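# Remove the spent cartridge from a sealant gun

## Task

Pull the used, empty cartridge out of the sealant gun and set it down on the table; the gun must end up lying on the table itself, not leaning on or resting atop anything else; then state that the job is finished.

## Robot and tools

Robot: two arms, left_arm and right_arm, each a six-joint arm with a two-finger parallel gripper carrying a wrist camera. In the scene frame the origin is at table-top height, halfway between the nominal bases; +z points up, +x reaches out over the table, and left_arm sits on the +y side (arm names do not match image left/right). Calibrated bases: left_arm at (-0.038, +0.256, 0) m, right_arm at (+0.041, -0.293, 0) m, both nearly unrotated. A two-camera stand is fixed behind the arms.

Frames: each arm reports its hand pose, velocities and target in its own base frame. Fixed cameras and the table use the scene frame. Motion offsets are taken along the axes of that arm's current Hand target. On the gripper, the fingers extend along +z and close along y; end_effector_position is the point between the pads, just behind the tips.

The 14-number row (used by both motion tools): one flat list covering both arms, left_arm first: dx, dy, dz, rx, ry, rz, opening, then the same seven for right_arm. All values lie in [-1, 1]. The six pose numbers are an offset, not a pose, measured from that arm's Hand target at the start of the call; 1.0 equals 0.6 m of travel or 180 degrees of turn, and rx, ry, rz form a single rotation vector. Opening is absolute, not an offset: +1 fully open (about 87 mm between pads), 0 roughly 31-49 mm, -0.5 roughly 8-21 mm, -1 closed. Sending 0 for an arm's six pose numbers asks nothing new of it, but its opening number is always obeyed, so repeat the current opening to keep a grip (0 means half-closed, not unchanged).

execute_actions(actions, cameras): actions is a list of actions; each action is a table of up to 15 rows, one row per 1/30 s step, and a short table repeats its final row to fill 15 steps. Every row in an action is counted from the pose at that action's start, and each new action starts from the updated Hand target, so repeating an offset keeps moving. An empty actions list returns state and all camera images. cameras lists names to show, ["all"] or [].

move(target, speed, blend, opening_speed, blocking, cameras): drives each gripper in a straight line toward its offset. target is one 14-number row or a list of up to 15 rows; every row counts from the same starting Hand targets, not from the previous row. speed is m/s, 0.002 to 2.9, default 0.25 (turn rate up to twice that in rad/s), one value or one per target. blend (m) rounds corners in a list; 0 stops at each. opening_speed (per second on the -1..+1 scale, at least 0.2) makes finger changes gradual. blocking=false returns after about 0.5 s while the move continues. A move lasts at most 10 s and does not avoid obstacles or the other arm. Keep paths away from an arm's own base (elbow can swing). The result adds a move: line saying how it ended (done, off_target, moving, held, fault) and limits such as paced or held.

wait(seconds, cameras): 0 to 3600 s, sends nothing new; returns early if a running move ends. stop(cameras): brakes a running move. zoom_image(camera, region): region [x0, y0, x1, y1] in pixels of that camera's latest image, at most 504 by 504; cameras are cam_head_left, cam_head_right, cam_high, cam_low, cam_left_wrist, cam_right_wrist, all 896x504. read_manual(section) only returns licence text. finished_scene(scene) with the scene number (1 or 2) ends the scene irreversibly; call it after the gun and cartridge rest properly on the table.

Reading results: end_effector_position (m) and end_effector_quat_wxyz per arm in its base frame, which may be off by a few cm. Hand target is the last commanded pose after clipping; the gripper often rests short of it, and the next offset starts from Hand target, not the measured pose. If short, send the remaining distance. Commanded rotation is clipped to within 40 degrees of the measured orientation per step. Tool commands shows each gripper's present command; grip_measured gives the finger position on the command scale. To grip firmly, command about 0.04 below the grip_measured value at first contact. Joint velocities may read within noise. Joint torques wrap at ±28 N m for joints 1-3. A MOTOR HOT line appears from 75 °C; at 90 °C that arm folds up and is lost for the scene, so avoid long stretched holds or pushing toward unreachable poses.

Cautions: objects may get nudged briefly. Nothing may fall off or be left off the table. Avoid drops, releasing moving parts, fast impacts, hard presses, collisions between the two arms or grippers (the clearance check does not block gripper-to-gripper contact), and strain on wrist camera cables. A blocked arm keeps pushing until commanded back past its gripper. Small moves can go astray and grippers tilt under load, so check pose and images after each move. Smooth, quick, low-effort motion is preferred.

Each tool is called after ">>>" as name([rows], argument=value, ...), one row to a line, values as JSON.

## Session

>>> execute_actions(actions=[])

>>> zoom_image(camera="cam_high", region=[300, 100, 600, 400])

Scene clock: 0.00 s.
left_arm: end_effector_position=(+0.2674, -0.1028, +0.2809) grip_measured=+1.000 end_effector_quat_wxyz=(+0.534, +0.001, +0.826, -0.181) | right_arm: end_effector_position=(+0.2425, -0.0152, +0.2202) grip_measured=+1.000 end_effector_quat_wxyz=(+0.542, +0.053, +0.802, +0.245)
Joint positions: left_arm=[-0.311 0.812 0.994 -0.556 0.017 -0.32 1] | right_arm=[-0.714 0.75 0.723 -0.545 -0.998 -0.005 1]
Joint velocities: within noise
Joint torques (N m): no reading
Heat: left arm: 31 °C; right arm: 30 °C.
Hand target: left_arm +0.2679, -0.1029, +0.2859; +0.539, +0.001, +0.822, -0.183 | right_arm +0.2423, -0.0151, +0.2213; +0.541, +0.054, +0.803, +0.245
Tool commands: left_gripper/opening=+1.0 right_gripper/opening=+1.0
camera_calibration:
cam_left_wrist: T_world_to_cam=[[-0.19218, -0.92041, 0.34045, -0.14427], [-0.9111, 0.03844, -0.41039, 0.3996], [0.36464, -0.38905, -0.84598, 0.24488]] pos_world=[0.24705, -0.05287, 0.42027]
cam_right_wrist: T_world_to_cam=[[0.18727, -0.83221, -0.52188, 0.06938], [-0.97067, -0.07525, -0.22832, 0.29317], [0.15074, 0.54934, -0.82189, 0.28985]] pos_world=[0.22789, -0.07942, 0.34137]

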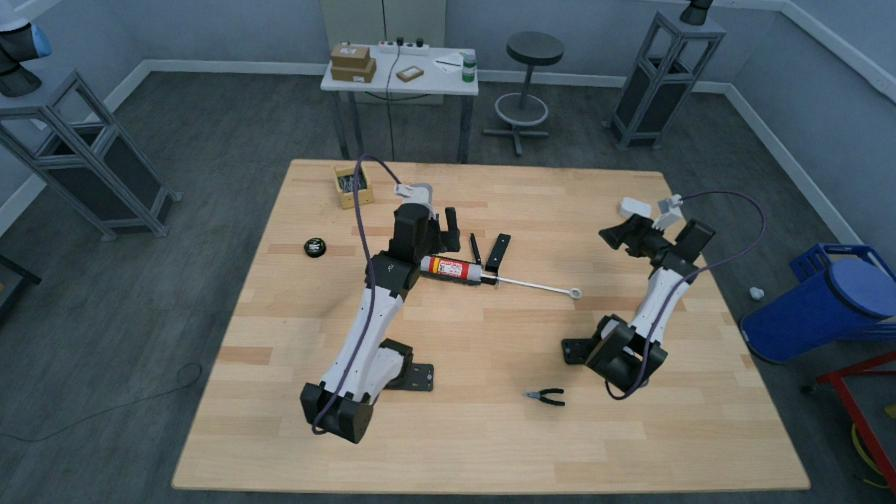

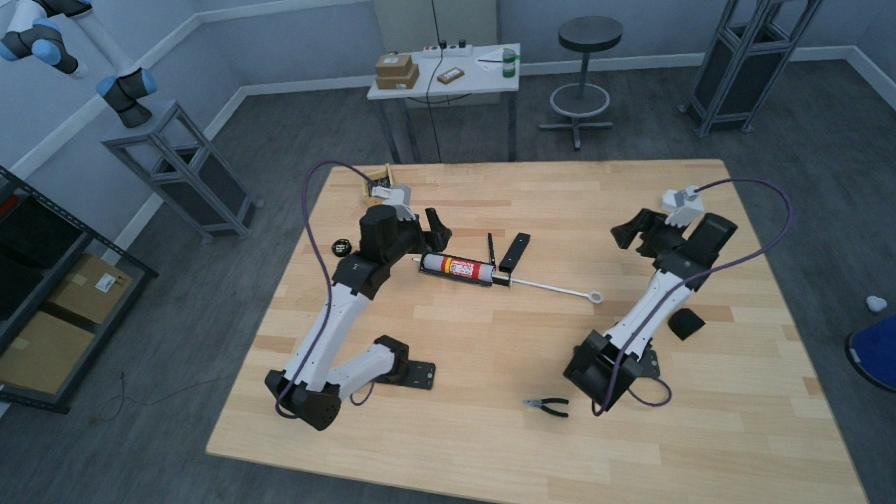

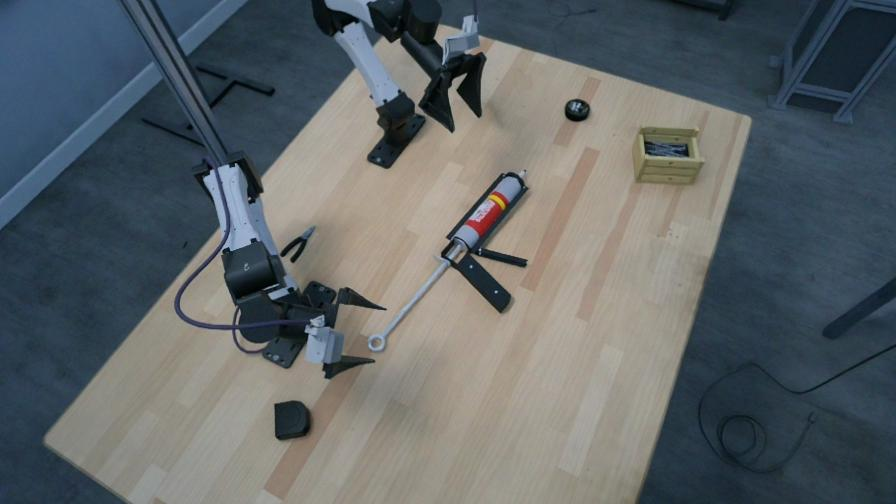

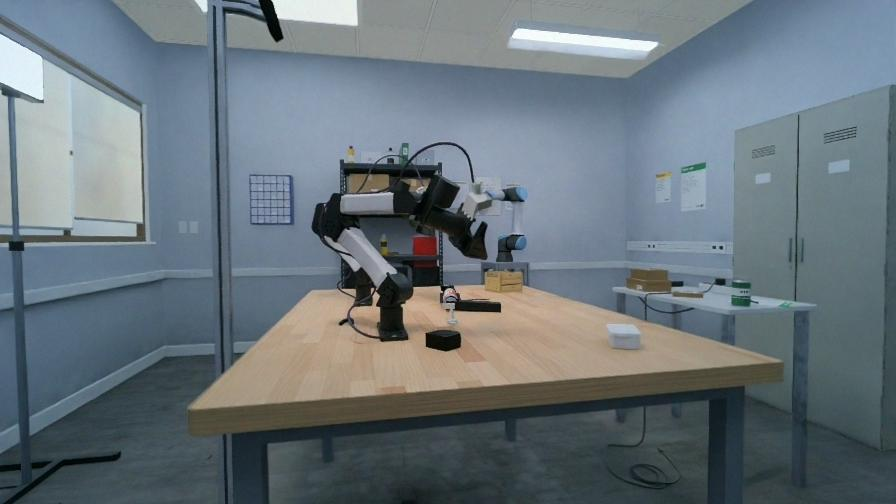

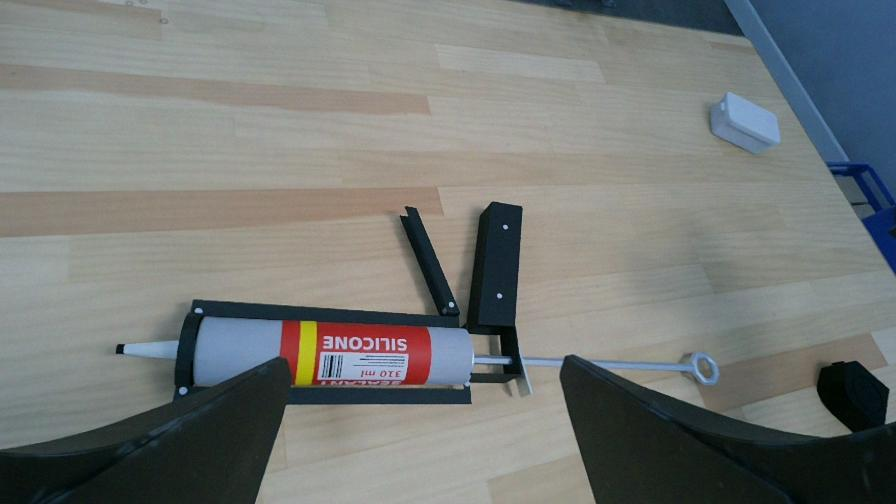

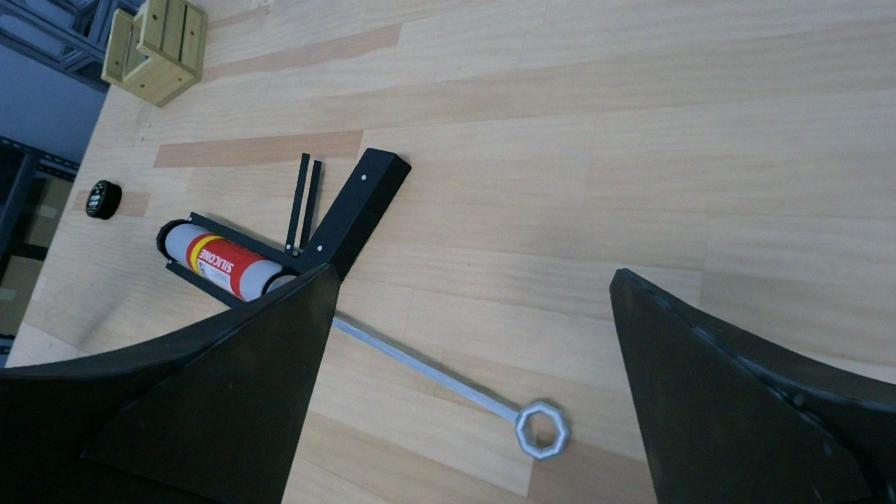

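Scaled by 1.680 from the camera's image (finer frame: 1280x720).

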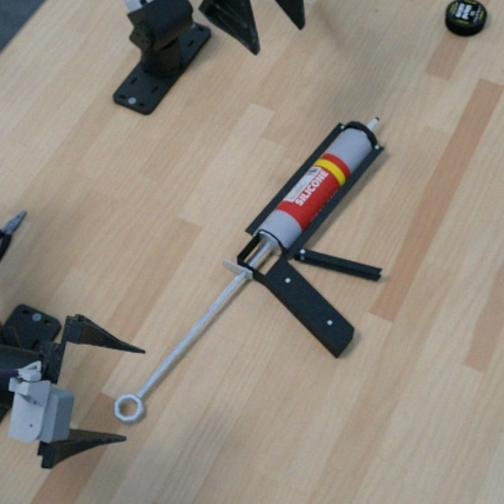

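>>> move(target=[0.227,-0.056,0.214,0.2189,0.3715,0.4713,1,0,0,0,0,0,0,1], speed=0.4, cameras=["cam_left_wrist","cam_high"])

>>> zoom_image(camera="cam_left_wrist", region=[300, 0, 650, 300])

Scene clock: 33.33 s.
left_arm: end_effector_position=(+0.3138, -0.1973, +0.1292) grip_measured=+1.000 end_effector_quat_wxyz=(+0.000, +0.754, +0.657, -0.003) | right_arm: end_effector_position=(+0.2425, -0.0152, +0.2202) grip_measured=+1.000 end_effector_quat_wxyz=(+0.542, +0.053, +0.802, +0.245)
Joint positions: left_arm=[-0.656 2.04 1.919 -1.451 0.006 1.052 1] | right_arm=[-0.714 0.75 0.723 -0.545 -0.998 -0.005 1]
Joint torques (N m): left_arm=[0.01 -8.42 7.6 0.31 -0.03 0.17] | right_arm=[-0.42 0.17 7.17 1.55 -0.13 -0.12]
Heat: left arm: 35 °C; right arm: 32 °C.
Hand target: left_arm +0.3179, -0.1996, +0.1299; +0.000, +0.758, +0.653, +0.000 | right_arm +0.2423, -0.0151, +0.2213; +0.541, +0.054, +0.803, +0.245
Off the commanded pose: left_arm 0.005 m, 1 deg | right_arm 0.001 m, 0 deg.
move: done
cam_left_wrist: T_world_to_cam=[[-0.99519, 0.0958, 0.02049, 0.32314], [0.08536, 0.74528, 0.66126, 0.0715], [0.04808, 0.65983, -0.74987, 0.3568]] pos_world=[0.29833, -0.31967, 0.21365]
Images, in order (width x height): cam_high 896x504, cam_left_wrist 896x504.

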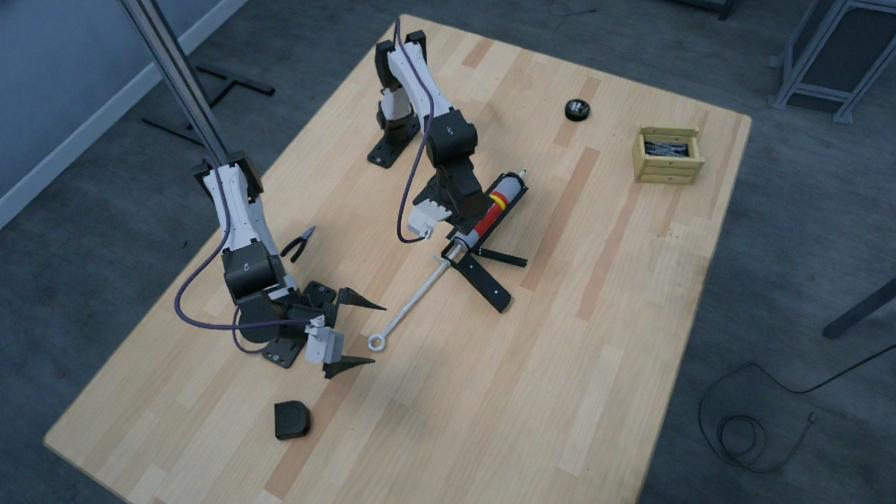

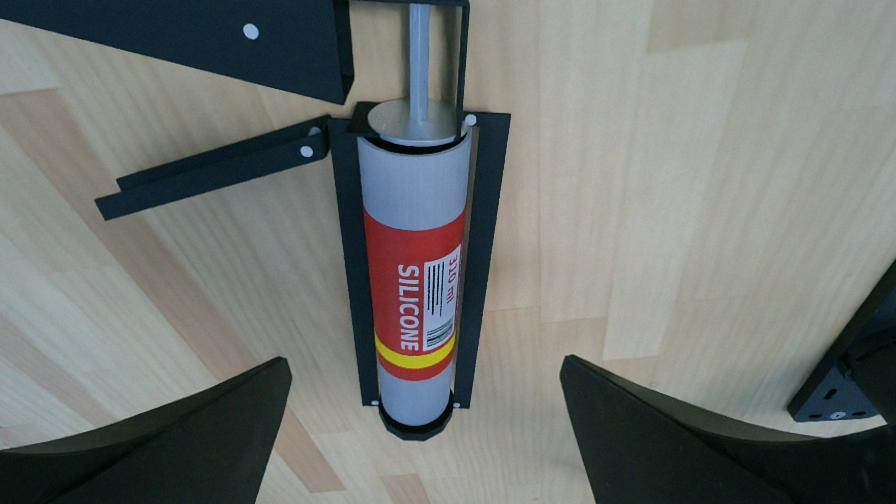

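Scaled by 1.440 from the camera's image (finer frame: 1280x720).

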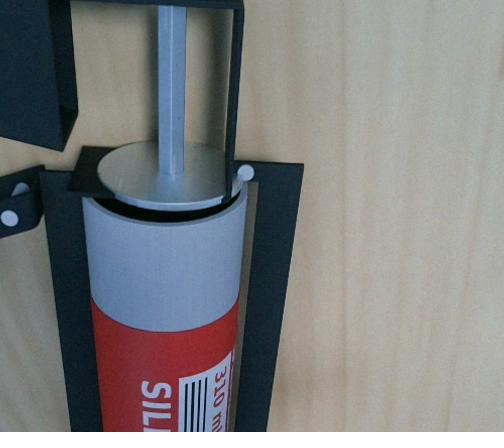

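>>> move([
  [0.0115,0.003,0.12,0,0,0,1,0,0,0,0,0,0,1],
  [0.0115,0.003,0.173,0,0,0,1,0,0,0,0,0,0,1],
], speed=[0.2,0.1], cameras=["cam_left_wrist","cam_low"])

>>> zoom_image(camera="cam_low", region=[410, 250, 520, 335])

Scene clock: 56.17 s.
left_arm: end_effector_position=(+0.3195, -0.1953, +0.0331) grip_measured=+1.000 end_effector_quat_wxyz=(+0.005, +0.756, +0.655, -0.001) | right_arm: end_effector_position=(+0.2425, -0.0152, +0.2202) grip_measured=+1.000 end_effector_quat_wxyz=(+0.542, +0.053, +0.802, +0.245)
Joint positions: left_arm=[-0.644 2.069 1.578 -1.071 0.004 1.069 1] | right_arm=[-0.714 0.75 0.723 -0.545 -0.998 -0.005 1]
Joint torques (N m): left_arm=[0.54 -9.06 4.6 0.58 -0.02 0.18] | right_arm=[-0.42 0.18 7.17 1.55 -0.13 -0.13]
Heat: left arm: 34 °C; right arm: 33 °C.
Hand target: left_arm +0.3207, -0.1929, +0.0261; +0.000, +0.758, +0.653, +0.000 | right_arm +0.2423, -0.0151, +0.2213; +0.541, +0.054, +0.803, +0.245
Off the commanded pose: left_arm 0.007 m, 1 deg | right_arm 0.001 m, 0 deg.
move: done
cam_left_wrist: T_world_to_cam=[[-0.99476, 0.10164, 0.01093, 0.3319], [0.08364, 0.74778, 0.65866, 0.13424], [0.05877, 0.65612, -0.75236, 0.279]] pos_world=[0.30253, -0.31717, 0.11786]
Images, in order (width x height): cam_low 896x504, cam_left_wrist 896x504.

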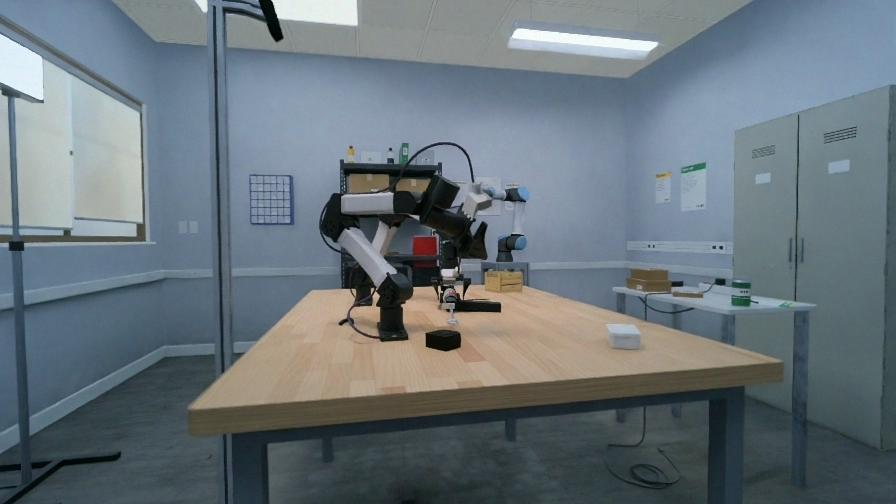

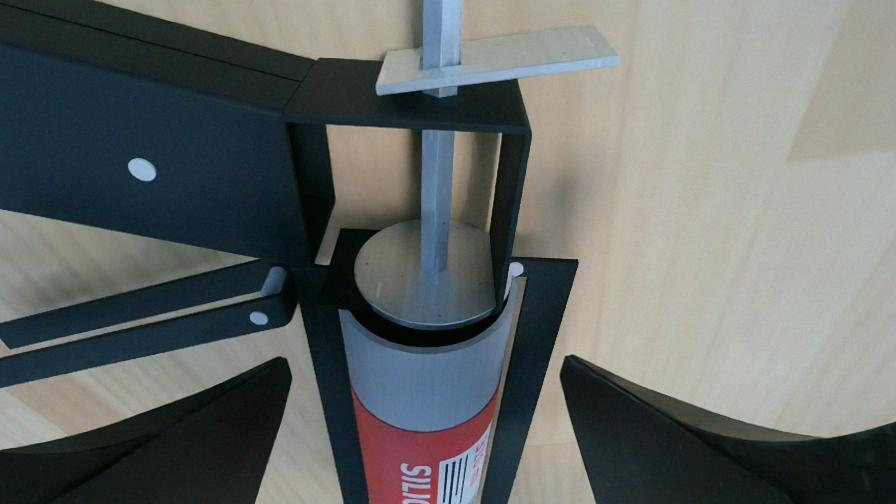

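Scaled by 4.582 from the camera's image (finer frame: 1280x720).

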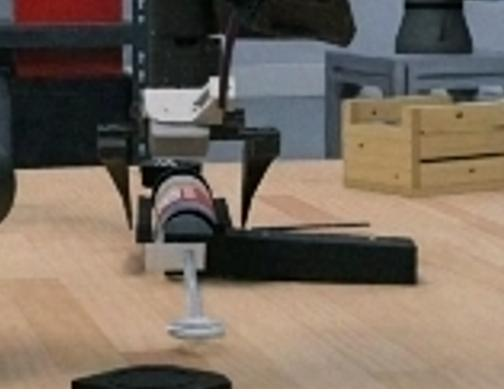

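>>> move([
  [0,0,0,0,0,0,0.45,0,0,0,0,0,0,1],
  [0.008,0,0.014,0,0,0,0.45,0,0,0,0,0,0,1],
  [0.008,0,0.014,0,0,0,-0.6,0,0,0,0,0,0,1],
], speed=0.08, opening_speed=1, cameras=["cam_left_wrist"])

Scene clock: 68.57 s.
left_arm: end_effector_position=(+0.3204, -0.1913, +0.0289) grip_measured=+0.224 end_effector_quat_wxyz=(+0.003, +0.758, +0.652, +0.002) | right_arm: end_effector_position=(+0.2425, -0.0152, +0.2202) grip_measured=+1.000 end_effector_quat_wxyz=(+0.542, +0.053, +0.802, +0.245)
Joint positions: left_arm=[-0.638 2.069 1.56 -1.055 -0.003 1.082 0.612] | right_arm=[-0.714 0.75 0.723 -0.545 -0.998 -0.005 1]
Joint torques (N m): left_arm=[0.94 -8.94 3.41 0.76 0.06 0.16] | right_arm=[-0.43 0.18 7.17 1.55 -0.13 -0.13]
Heat: left arm: 35 °C; right arm: 34 °C.
Hand target: left_arm +0.3214, -0.1884, +0.0178; +0.000, +0.758, +0.652, +0.000 | right_arm +0.2423, -0.0151, +0.2213; +0.541, +0.054, +0.803, +0.245
Off the commanded pose: left_arm 0.012 m, 0 deg | right_arm 0.001 m, 0 deg.
move: off_target (left_arm); target 3's new opening was sent with left_arm's hand 0.012 m and 1 deg from that target
cam_left_wrist: T_world_to_cam=[[-0.99411, 0.10794, 0.00948, 0.33355], [0.08693, 0.74228, 0.66443, 0.13161], [0.06468, 0.66134, -0.74729, 0.27217]] pos_world=[0.30254, -0.31369, 0.11278]

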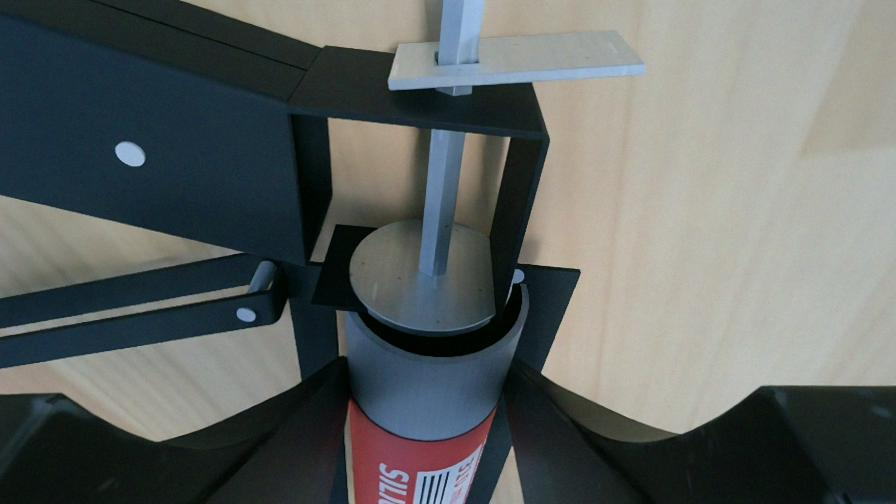

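>>> move(target=[0,0,-0.045,0,-0.03,0,-0.6,0,0,0,0,0,0,1], speed=0.08, cameras=["cam_left_wrist"])

Scene clock: 77.33 s.
left_arm: end_effector_position=(+0.3225, -0.1905, +0.0318) grip_measured=+0.224 end_effector_quat_wxyz=(+0.020, +0.756, +0.653, -0.034) | right_arm: end_effector_position=(+0.2425, -0.0152, +0.2202) grip_measured=+1.000 end_effector_quat_wxyz=(+0.542, +0.053, +0.802, +0.245)
Joint positions: left_arm=[-0.598 2.054 1.56 -1.056 0.075 1.118 0.612] | right_arm=[-0.714 0.75 0.723 -0.545 -0.998 -0.005 1]
Joint torques (N m): left_arm=[0.84 -13.79 4.97 0.32 0.16 0.14] | right_arm=[-0.43 0.18 7.17 1.55 -0.13 -0.13]
Heat: left arm: 36 °C; right arm: 34 °C.
Hand target: left_arm +0.3215, -0.1882, +0.0448; +0.031, +0.757, +0.652, -0.035 | right_arm +0.2423, -0.0151, +0.2213; +0.541, +0.054, +0.803, +0.245
Off the commanded pose: left_arm 0.013 m, 1 deg | right_arm 0.001 m, 0 deg.
move: off_target (left_arm)
cam_left_wrist: T_world_to_cam=[[-0.99367, 0.10712, 0.03398, 0.3344], [0.10571, 0.7884, 0.60601, 0.13352], [0.03813, 0.60576, -0.79473, 0.27315]] pos_world=[0.30776, -0.30655, 0.12481]

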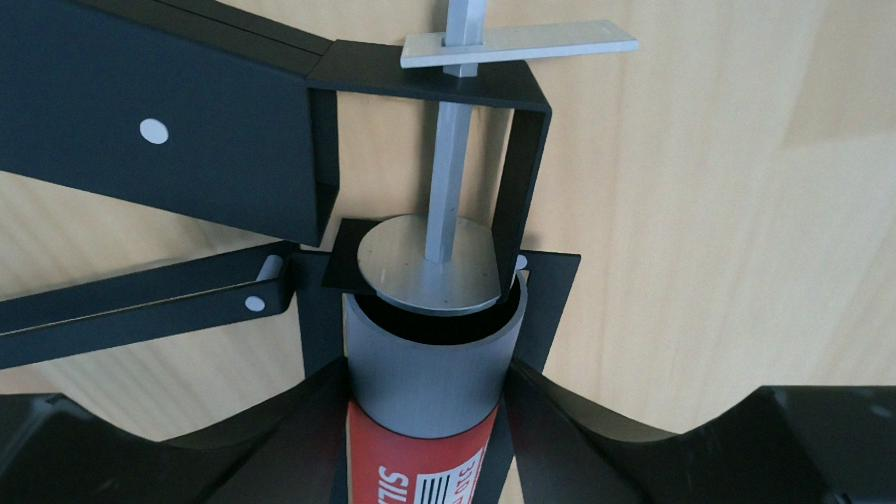

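>>> move(target=[-0.008,0,-0.05,0,-0.045,0,-0.6,0,0,0,0,0,0,1], speed=0.08, cameras=["cam_left_wrist"])

Scene clock: 88.43 s.
left_arm: end_effector_position=(+0.3175, -0.1869, +0.0567) grip_measured=+0.224 end_effector_quat_wxyz=(+0.053, +0.752, +0.651, -0.088) | right_arm: end_effector_position=(+0.2425, -0.0152, +0.2202) grip_measured=+1.000 end_effector_quat_wxyz=(+0.542, +0.053, +0.802, +0.245)
Joint positions: left_arm=[-0.539 1.979 1.56 -1.106 0.201 1.17 0.612] | right_arm=[-0.714 0.75 0.723 -0.545 -0.998 -0.005 1]
Joint torques (N m): left_arm=[0.66 -13.14 7.05 0.36 0.34 0.14] | right_arm=[-0.43 0.18 7.17 1.55 -0.13 -0.13]
Heat: left arm: 41 °C; right arm: 34 °C.
Hand target: left_arm +0.3212, -0.1902, +0.0752; +0.077, +0.753, +0.648, -0.089 | right_arm +0.2423, -0.0151, +0.2213; +0.541, +0.054, +0.803, +0.245
Off the commanded pose: left_arm 0.019 m, 3 deg | right_arm 0.001 m, 0 deg.
move: off_target (left_arm)
cam_left_wrist: T_world_to_cam=[[-0.99224, 0.10897, 0.05996, 0.32655], [0.12433, 0.85631, 0.50127, 0.12882], [0.00328, 0.50484, -0.86321, 0.28706]] pos_world=[0.30706, -0.29081, 0.16364]

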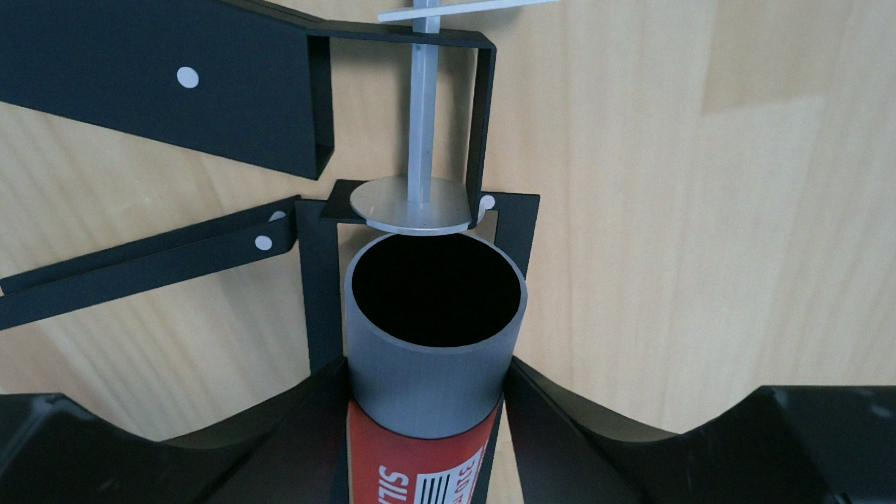

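>>> move([
  [-0.02,0,-0.025,0,-0.017,0,-0.6,0,0,0,0,0,0,1],
  [-0.15,0,-0.05,0,-0.017,0,-0.6,0,0,0,0,0,0,1],
], speed=0.08, blend=[0.008,0], cameras=["cam_left_wrist","cam_high"])

>>> zoom_image(camera="cam_high", region=[380, 130, 580, 330])

Scene clock: 95.93 s.
left_arm: end_effector_position=(+0.3059, -0.2668, +0.1231) grip_measured=+0.220 end_effector_quat_wxyz=(+0.092, +0.751, +0.644, -0.111) | right_arm: end_effector_position=(+0.2425, -0.0152, +0.2202) grip_measured=+1.000 end_effector_quat_wxyz=(+0.542, +0.053, +0.802, +0.245)
Joint positions: left_arm=[-0.695 2.041 1.91 -1.291 0.25 1.011 0.61] | right_arm=[-0.714 0.75 0.723 -0.545 -0.998 -0.005 1]
Joint torques (N m): left_arm=[-0.03 -8.92 8.06 0.65 0.14 0.02] | right_arm=[-0.42 0.18 7.17 1.55 -0.13 -0.12]
Heat: left arm: 42 °C; right arm: 35 °C.
Hand target: left_arm +0.3092, -0.2699, +0.1252; +0.094, +0.750, +0.646, -0.109 | right_arm +0.2423, -0.0151, +0.2213; +0.541, +0.054, +0.803, +0.245
Off the commanded pose: left_arm 0.005 m, 0 deg | right_arm 0.001 m, 0 deg.
move: done
cam_left_wrist: T_world_to_cam=[[-0.99238, 0.119, 0.03199, 0.32601], [0.12128, 0.89741, 0.42419, 0.18682], [0.02177, 0.42484, -0.90501, 0.36288]] pos_world=[0.29297, -0.36061, 0.23873]
Images, in order (width x height): cam_high 896x504, cam_left_wrist 896x504.

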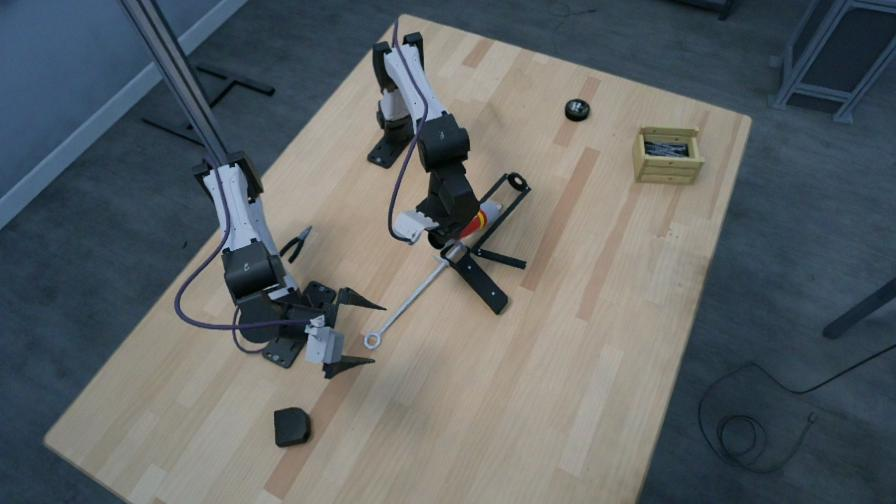

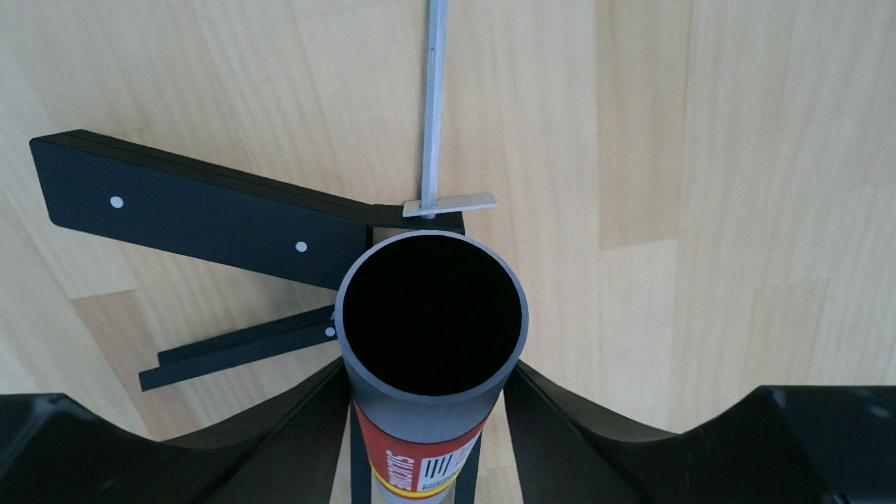

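Scaled by 2.520 from the camera's image (finer frame: 1280x720).

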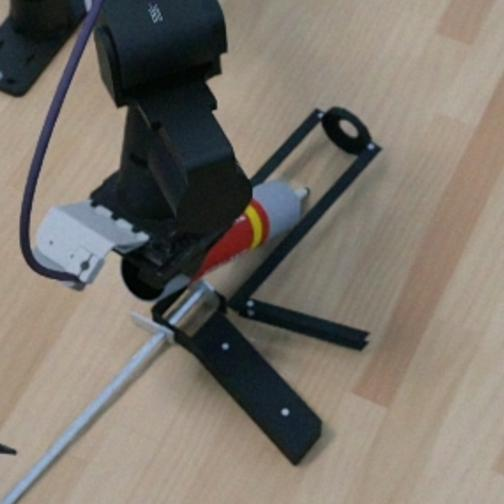

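>>> move([
  [-0.038,0,-0.128,0,0,0,-0.6,0,0,0,0,0,0,1],
  [0.4015,0.214,-0.1805,0,0.092,0,-0.6,0,0,0,0,0,0,1],
  [0.456,0.214,0.003,0,0.092,0,-0.6,0,0,0,0,0,0,1],
], speed=[0.15,0.25,0.15], blend=[0.02,0.02,0], cameras=["cam_left_wrist","cam_high","cam_low"])

>>> zoom_image(camera="cam_low", region=[410, 240, 540, 335])

Scene clock: 119.17 s.
left_arm: end_effector_position=(+0.4729, -0.0287, +0.0443) grip_measured=+0.214 end_effector_quat_wxyz=(-0.005, +0.754, +0.657, -0.005) | right_arm: end_effector_position=(+0.2425, -0.0152, +0.2202) grip_measured=+1.000 end_effector_quat_wxyz=(+0.542, +0.053, +0.802, +0.245)
Joint positions: left_arm=[-0.148 2.454 2.264 -1.395 0.001 1.559 0.607] | right_arm=[-0.714 0.75 0.723 -0.545 -0.998 -0.005 1]
Joint torques (N m): left_arm=[-0.09 -13.98 4.41 0.51 0.03 0.17] | right_arm=[-0.43 0.18 7.17 1.55 -0.13 -0.12]
Heat: left arm: 42 °C; right arm: 35 °C.
Hand target: left_arm +0.4750, -0.0300, +0.0455; +0.000, +0.758, +0.653, +0.000 | right_arm +0.2423, -0.0151, +0.2213; +0.541, +0.054, +0.803, +0.245
Off the commanded pose: left_arm 0.003 m, 1 deg | right_arm 0.001 m, 0 deg.
move: done
cam_left_wrist: T_world_to_cam=[[-0.99499, 0.09532, 0.03029, 0.4665], [0.09128, 0.7416, 0.66461, -0.01465], [0.04089, 0.66404, -0.74658, 0.17765]] pos_world=[0.45824, -0.15157, 0.12824]
Images, in order (width x height): cam_high 896x504, cam_low 896x504, cam_left_wrist 896x504.

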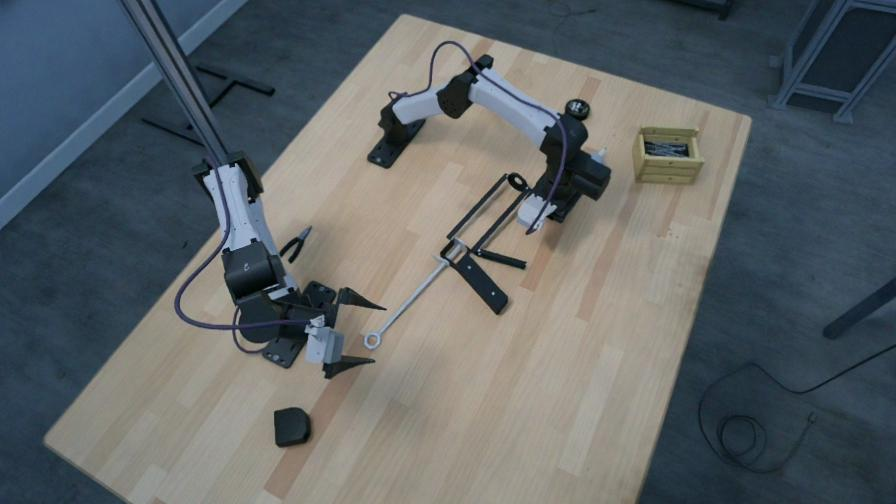

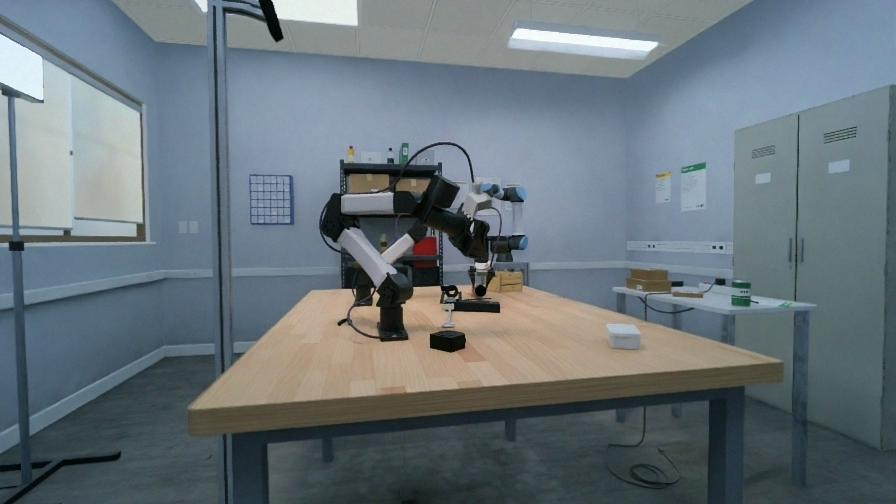

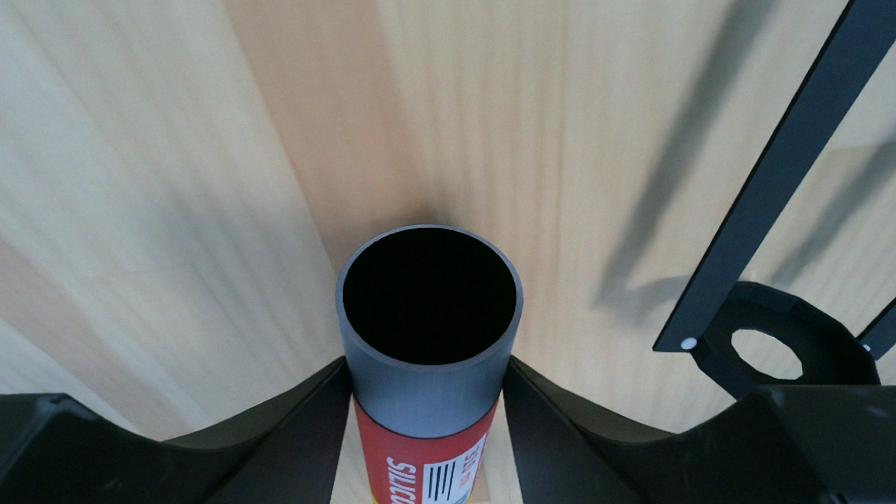

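Scaled by 3.877 from the camera's image (finer frame: 1280x720).

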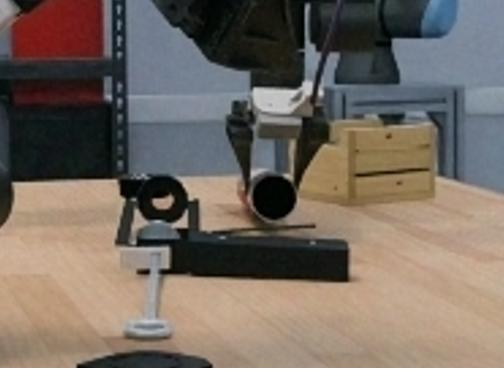

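>>> move(target=[0,0,0.045,0,0.03,0,-0.6,0,0,0,0,0,0,1], speed=0.05, cameras=["cam_left_wrist","cam_low"])

>>> zoom_image(camera="cam_low", region=[410, 240, 540, 335])

Scene clock: 126.97 s.
left_arm: end_effector_position=(+0.4712, -0.0278, +0.0293) grip_measured=+0.214 end_effector_quat_wxyz=(-0.042, +0.756, +0.652, +0.037) | right_arm: end_effector_position=(+0.2425, -0.0152, +0.2202) grip_measured=+1.000 end_effector_quat_wxyz=(+0.542, +0.053, +0.802, +0.245)
Joint positions: left_arm=[-0.188 2.445 2.166 -1.311 -0.11 1.53 0.607] | right_arm=[-0.714 0.75 0.723 -0.545 -0.998 -0.005 1]
Joint torques (N m): left_arm=[0.39 -12.64 3.1 0.85 0.15 0.12] | right_arm=[-0.43 0.2 7.17 1.55 -0.13 -0.13]
Heat: left arm: 47 °C; right arm: 35 °C.
Hand target: left_arm +0.4750, -0.0300, +0.0185; -0.031, +0.757, +0.652, +0.036 | right_arm +0.2423, -0.0151, +0.2213; +0.541, +0.054, +0.803, +0.245
Off the commanded pose: left_arm 0.012 m, 1 deg | right_arm 0.001 m, 0 deg.
move: off_target (left_arm)
cam_left_wrist: T_world_to_cam=[[-0.99415, 0.10464, 0.02686, 0.46516], [0.08985, 0.66284, 0.74335, -0.00902], [0.05999, 0.74142, -0.66836, 0.15668]] pos_world=[0.45384, -0.15886, 0.09893]
Images, in order (width x height): cam_low 896x504, cam_left_wrist 896x504.

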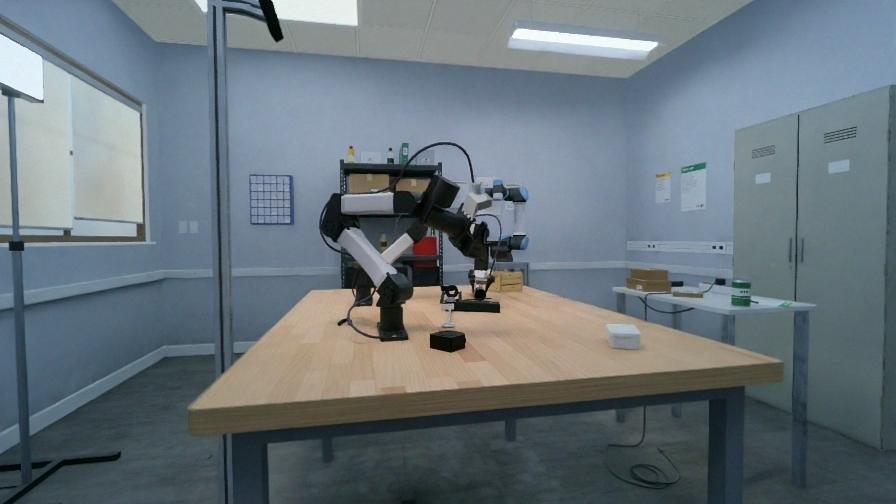

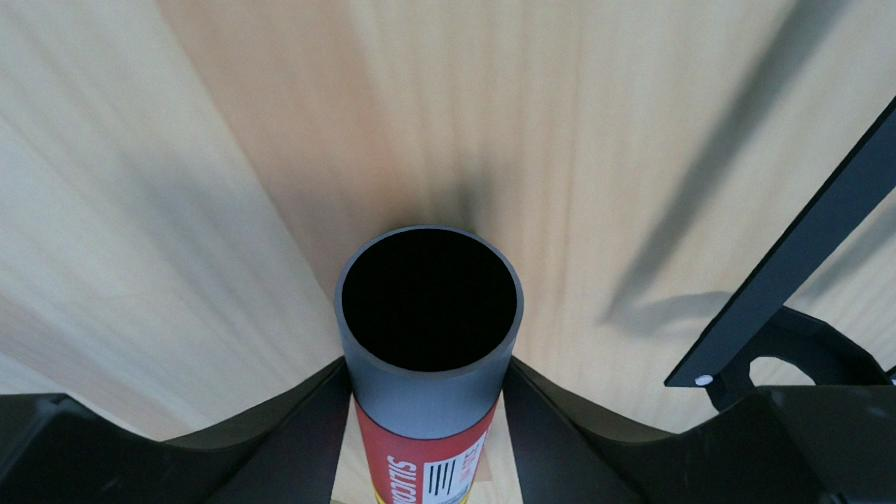

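Scaled by 3.877 from the camera's image (finer frame: 1280x720).

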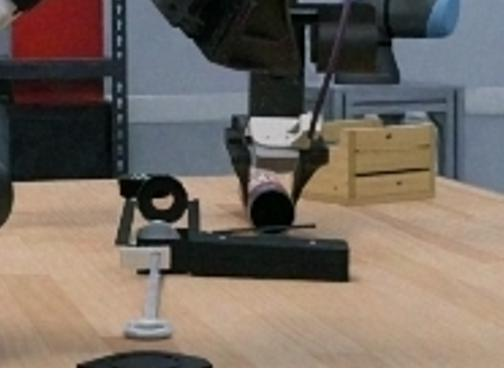

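>>> move([
  [0,0,-0.008,0,0,0,-0.6,0,0,0,0,0,0,1],
  [0,0,-0.008,0,0,0,0.75,0,0,0,0,0,0,1],
  [0,0,-0.17,0,-0.02,0,0.75,0,0,0,0,0,0,1],
], speed=[0.05,0.1,0.12], opening_speed=0.6, cameras=["cam_left_wrist","cam_low","cam_high"])

>>> zoom_image(camera="cam_low", region=[410, 240, 540, 335])

Scene clock: 139.03 s.
left_arm: end_effector_position=(+0.4714, -0.0382, +0.0965) grip_measured=+0.750 end_effector_quat_wxyz=(-0.009, +0.758, +0.652, +0.025) | right_arm: end_effector_position=(+0.2425, -0.0152, +0.2202) grip_measured=+1.000 end_effector_quat_wxyz=(+0.542, +0.053, +0.802, +0.245)
Joint positions: left_arm=[-0.188 2.445 2.448 -1.556 -0.051 1.534 0.875] | right_arm=[-0.714 0.75 0.723 -0.545 -0.998 -0.005 1]
Joint torques (N m): left_arm=[0.39 -16.73 6.78 0.31 0.14 0.18] | right_arm=[-0.42 0.18 7.17 1.55 -0.13 -0.12]
Heat: left arm: 47 °C; right arm: 36 °C.
Hand target: left_arm +0.4736, -0.0396, +0.1201; -0.010, +0.758, +0.652, +0.012 | right_arm +0.2423, -0.0151, +0.2213; +0.541, +0.054, +0.803, +0.245
Off the commanded pose: left_arm 0.024 m, 2 deg | right_arm 0.001 m, 0 deg.
joint sent to its limit (left arm) — joint 4 (wrist pitch), lower limit. The joint targets are off in orientation, not in position.
move: off_target (left_arm)
cam_left_wrist: T_world_to_cam=[[-0.99402, 0.10909, -0.00564, 0.46795], [0.0739, 0.70956, 0.70076, -0.03871], [0.08045, 0.69615, -0.71338, 0.20231]] pos_world=[0.45173, -0.16442, 0.17409]
Images, in order (width x height): cam_high 896x504, cam_low 896x504, cam_left_wrist 896x504.

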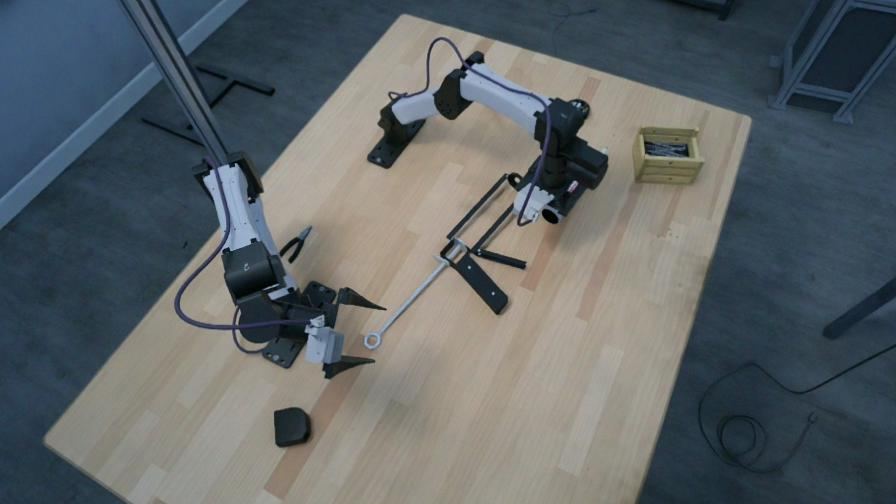

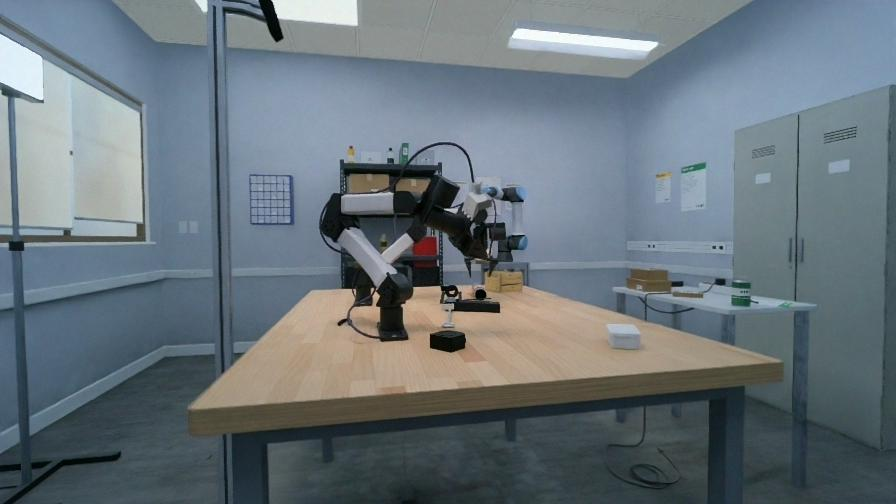

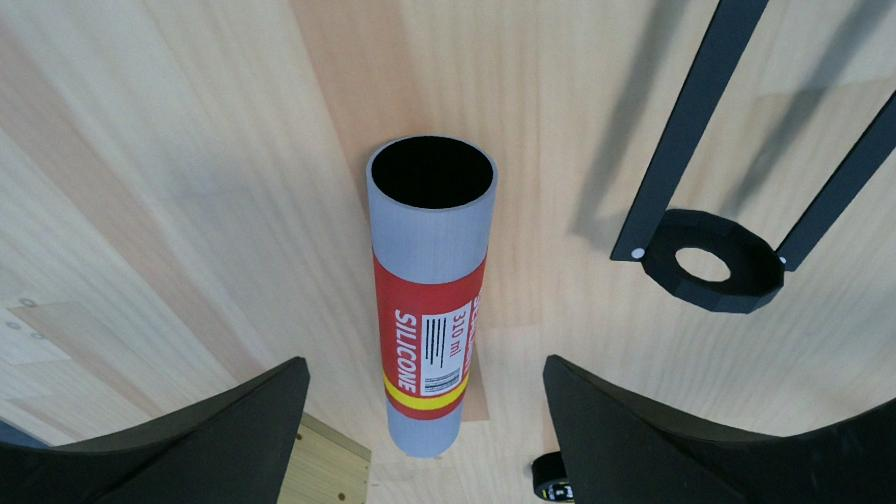

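Scaled by 3.877 from the camera's image (finer frame: 1280x720).

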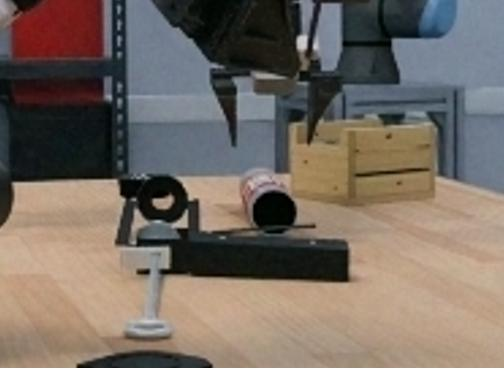

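>>> finished_scene(scene=2)

The scene is finished: the task was done.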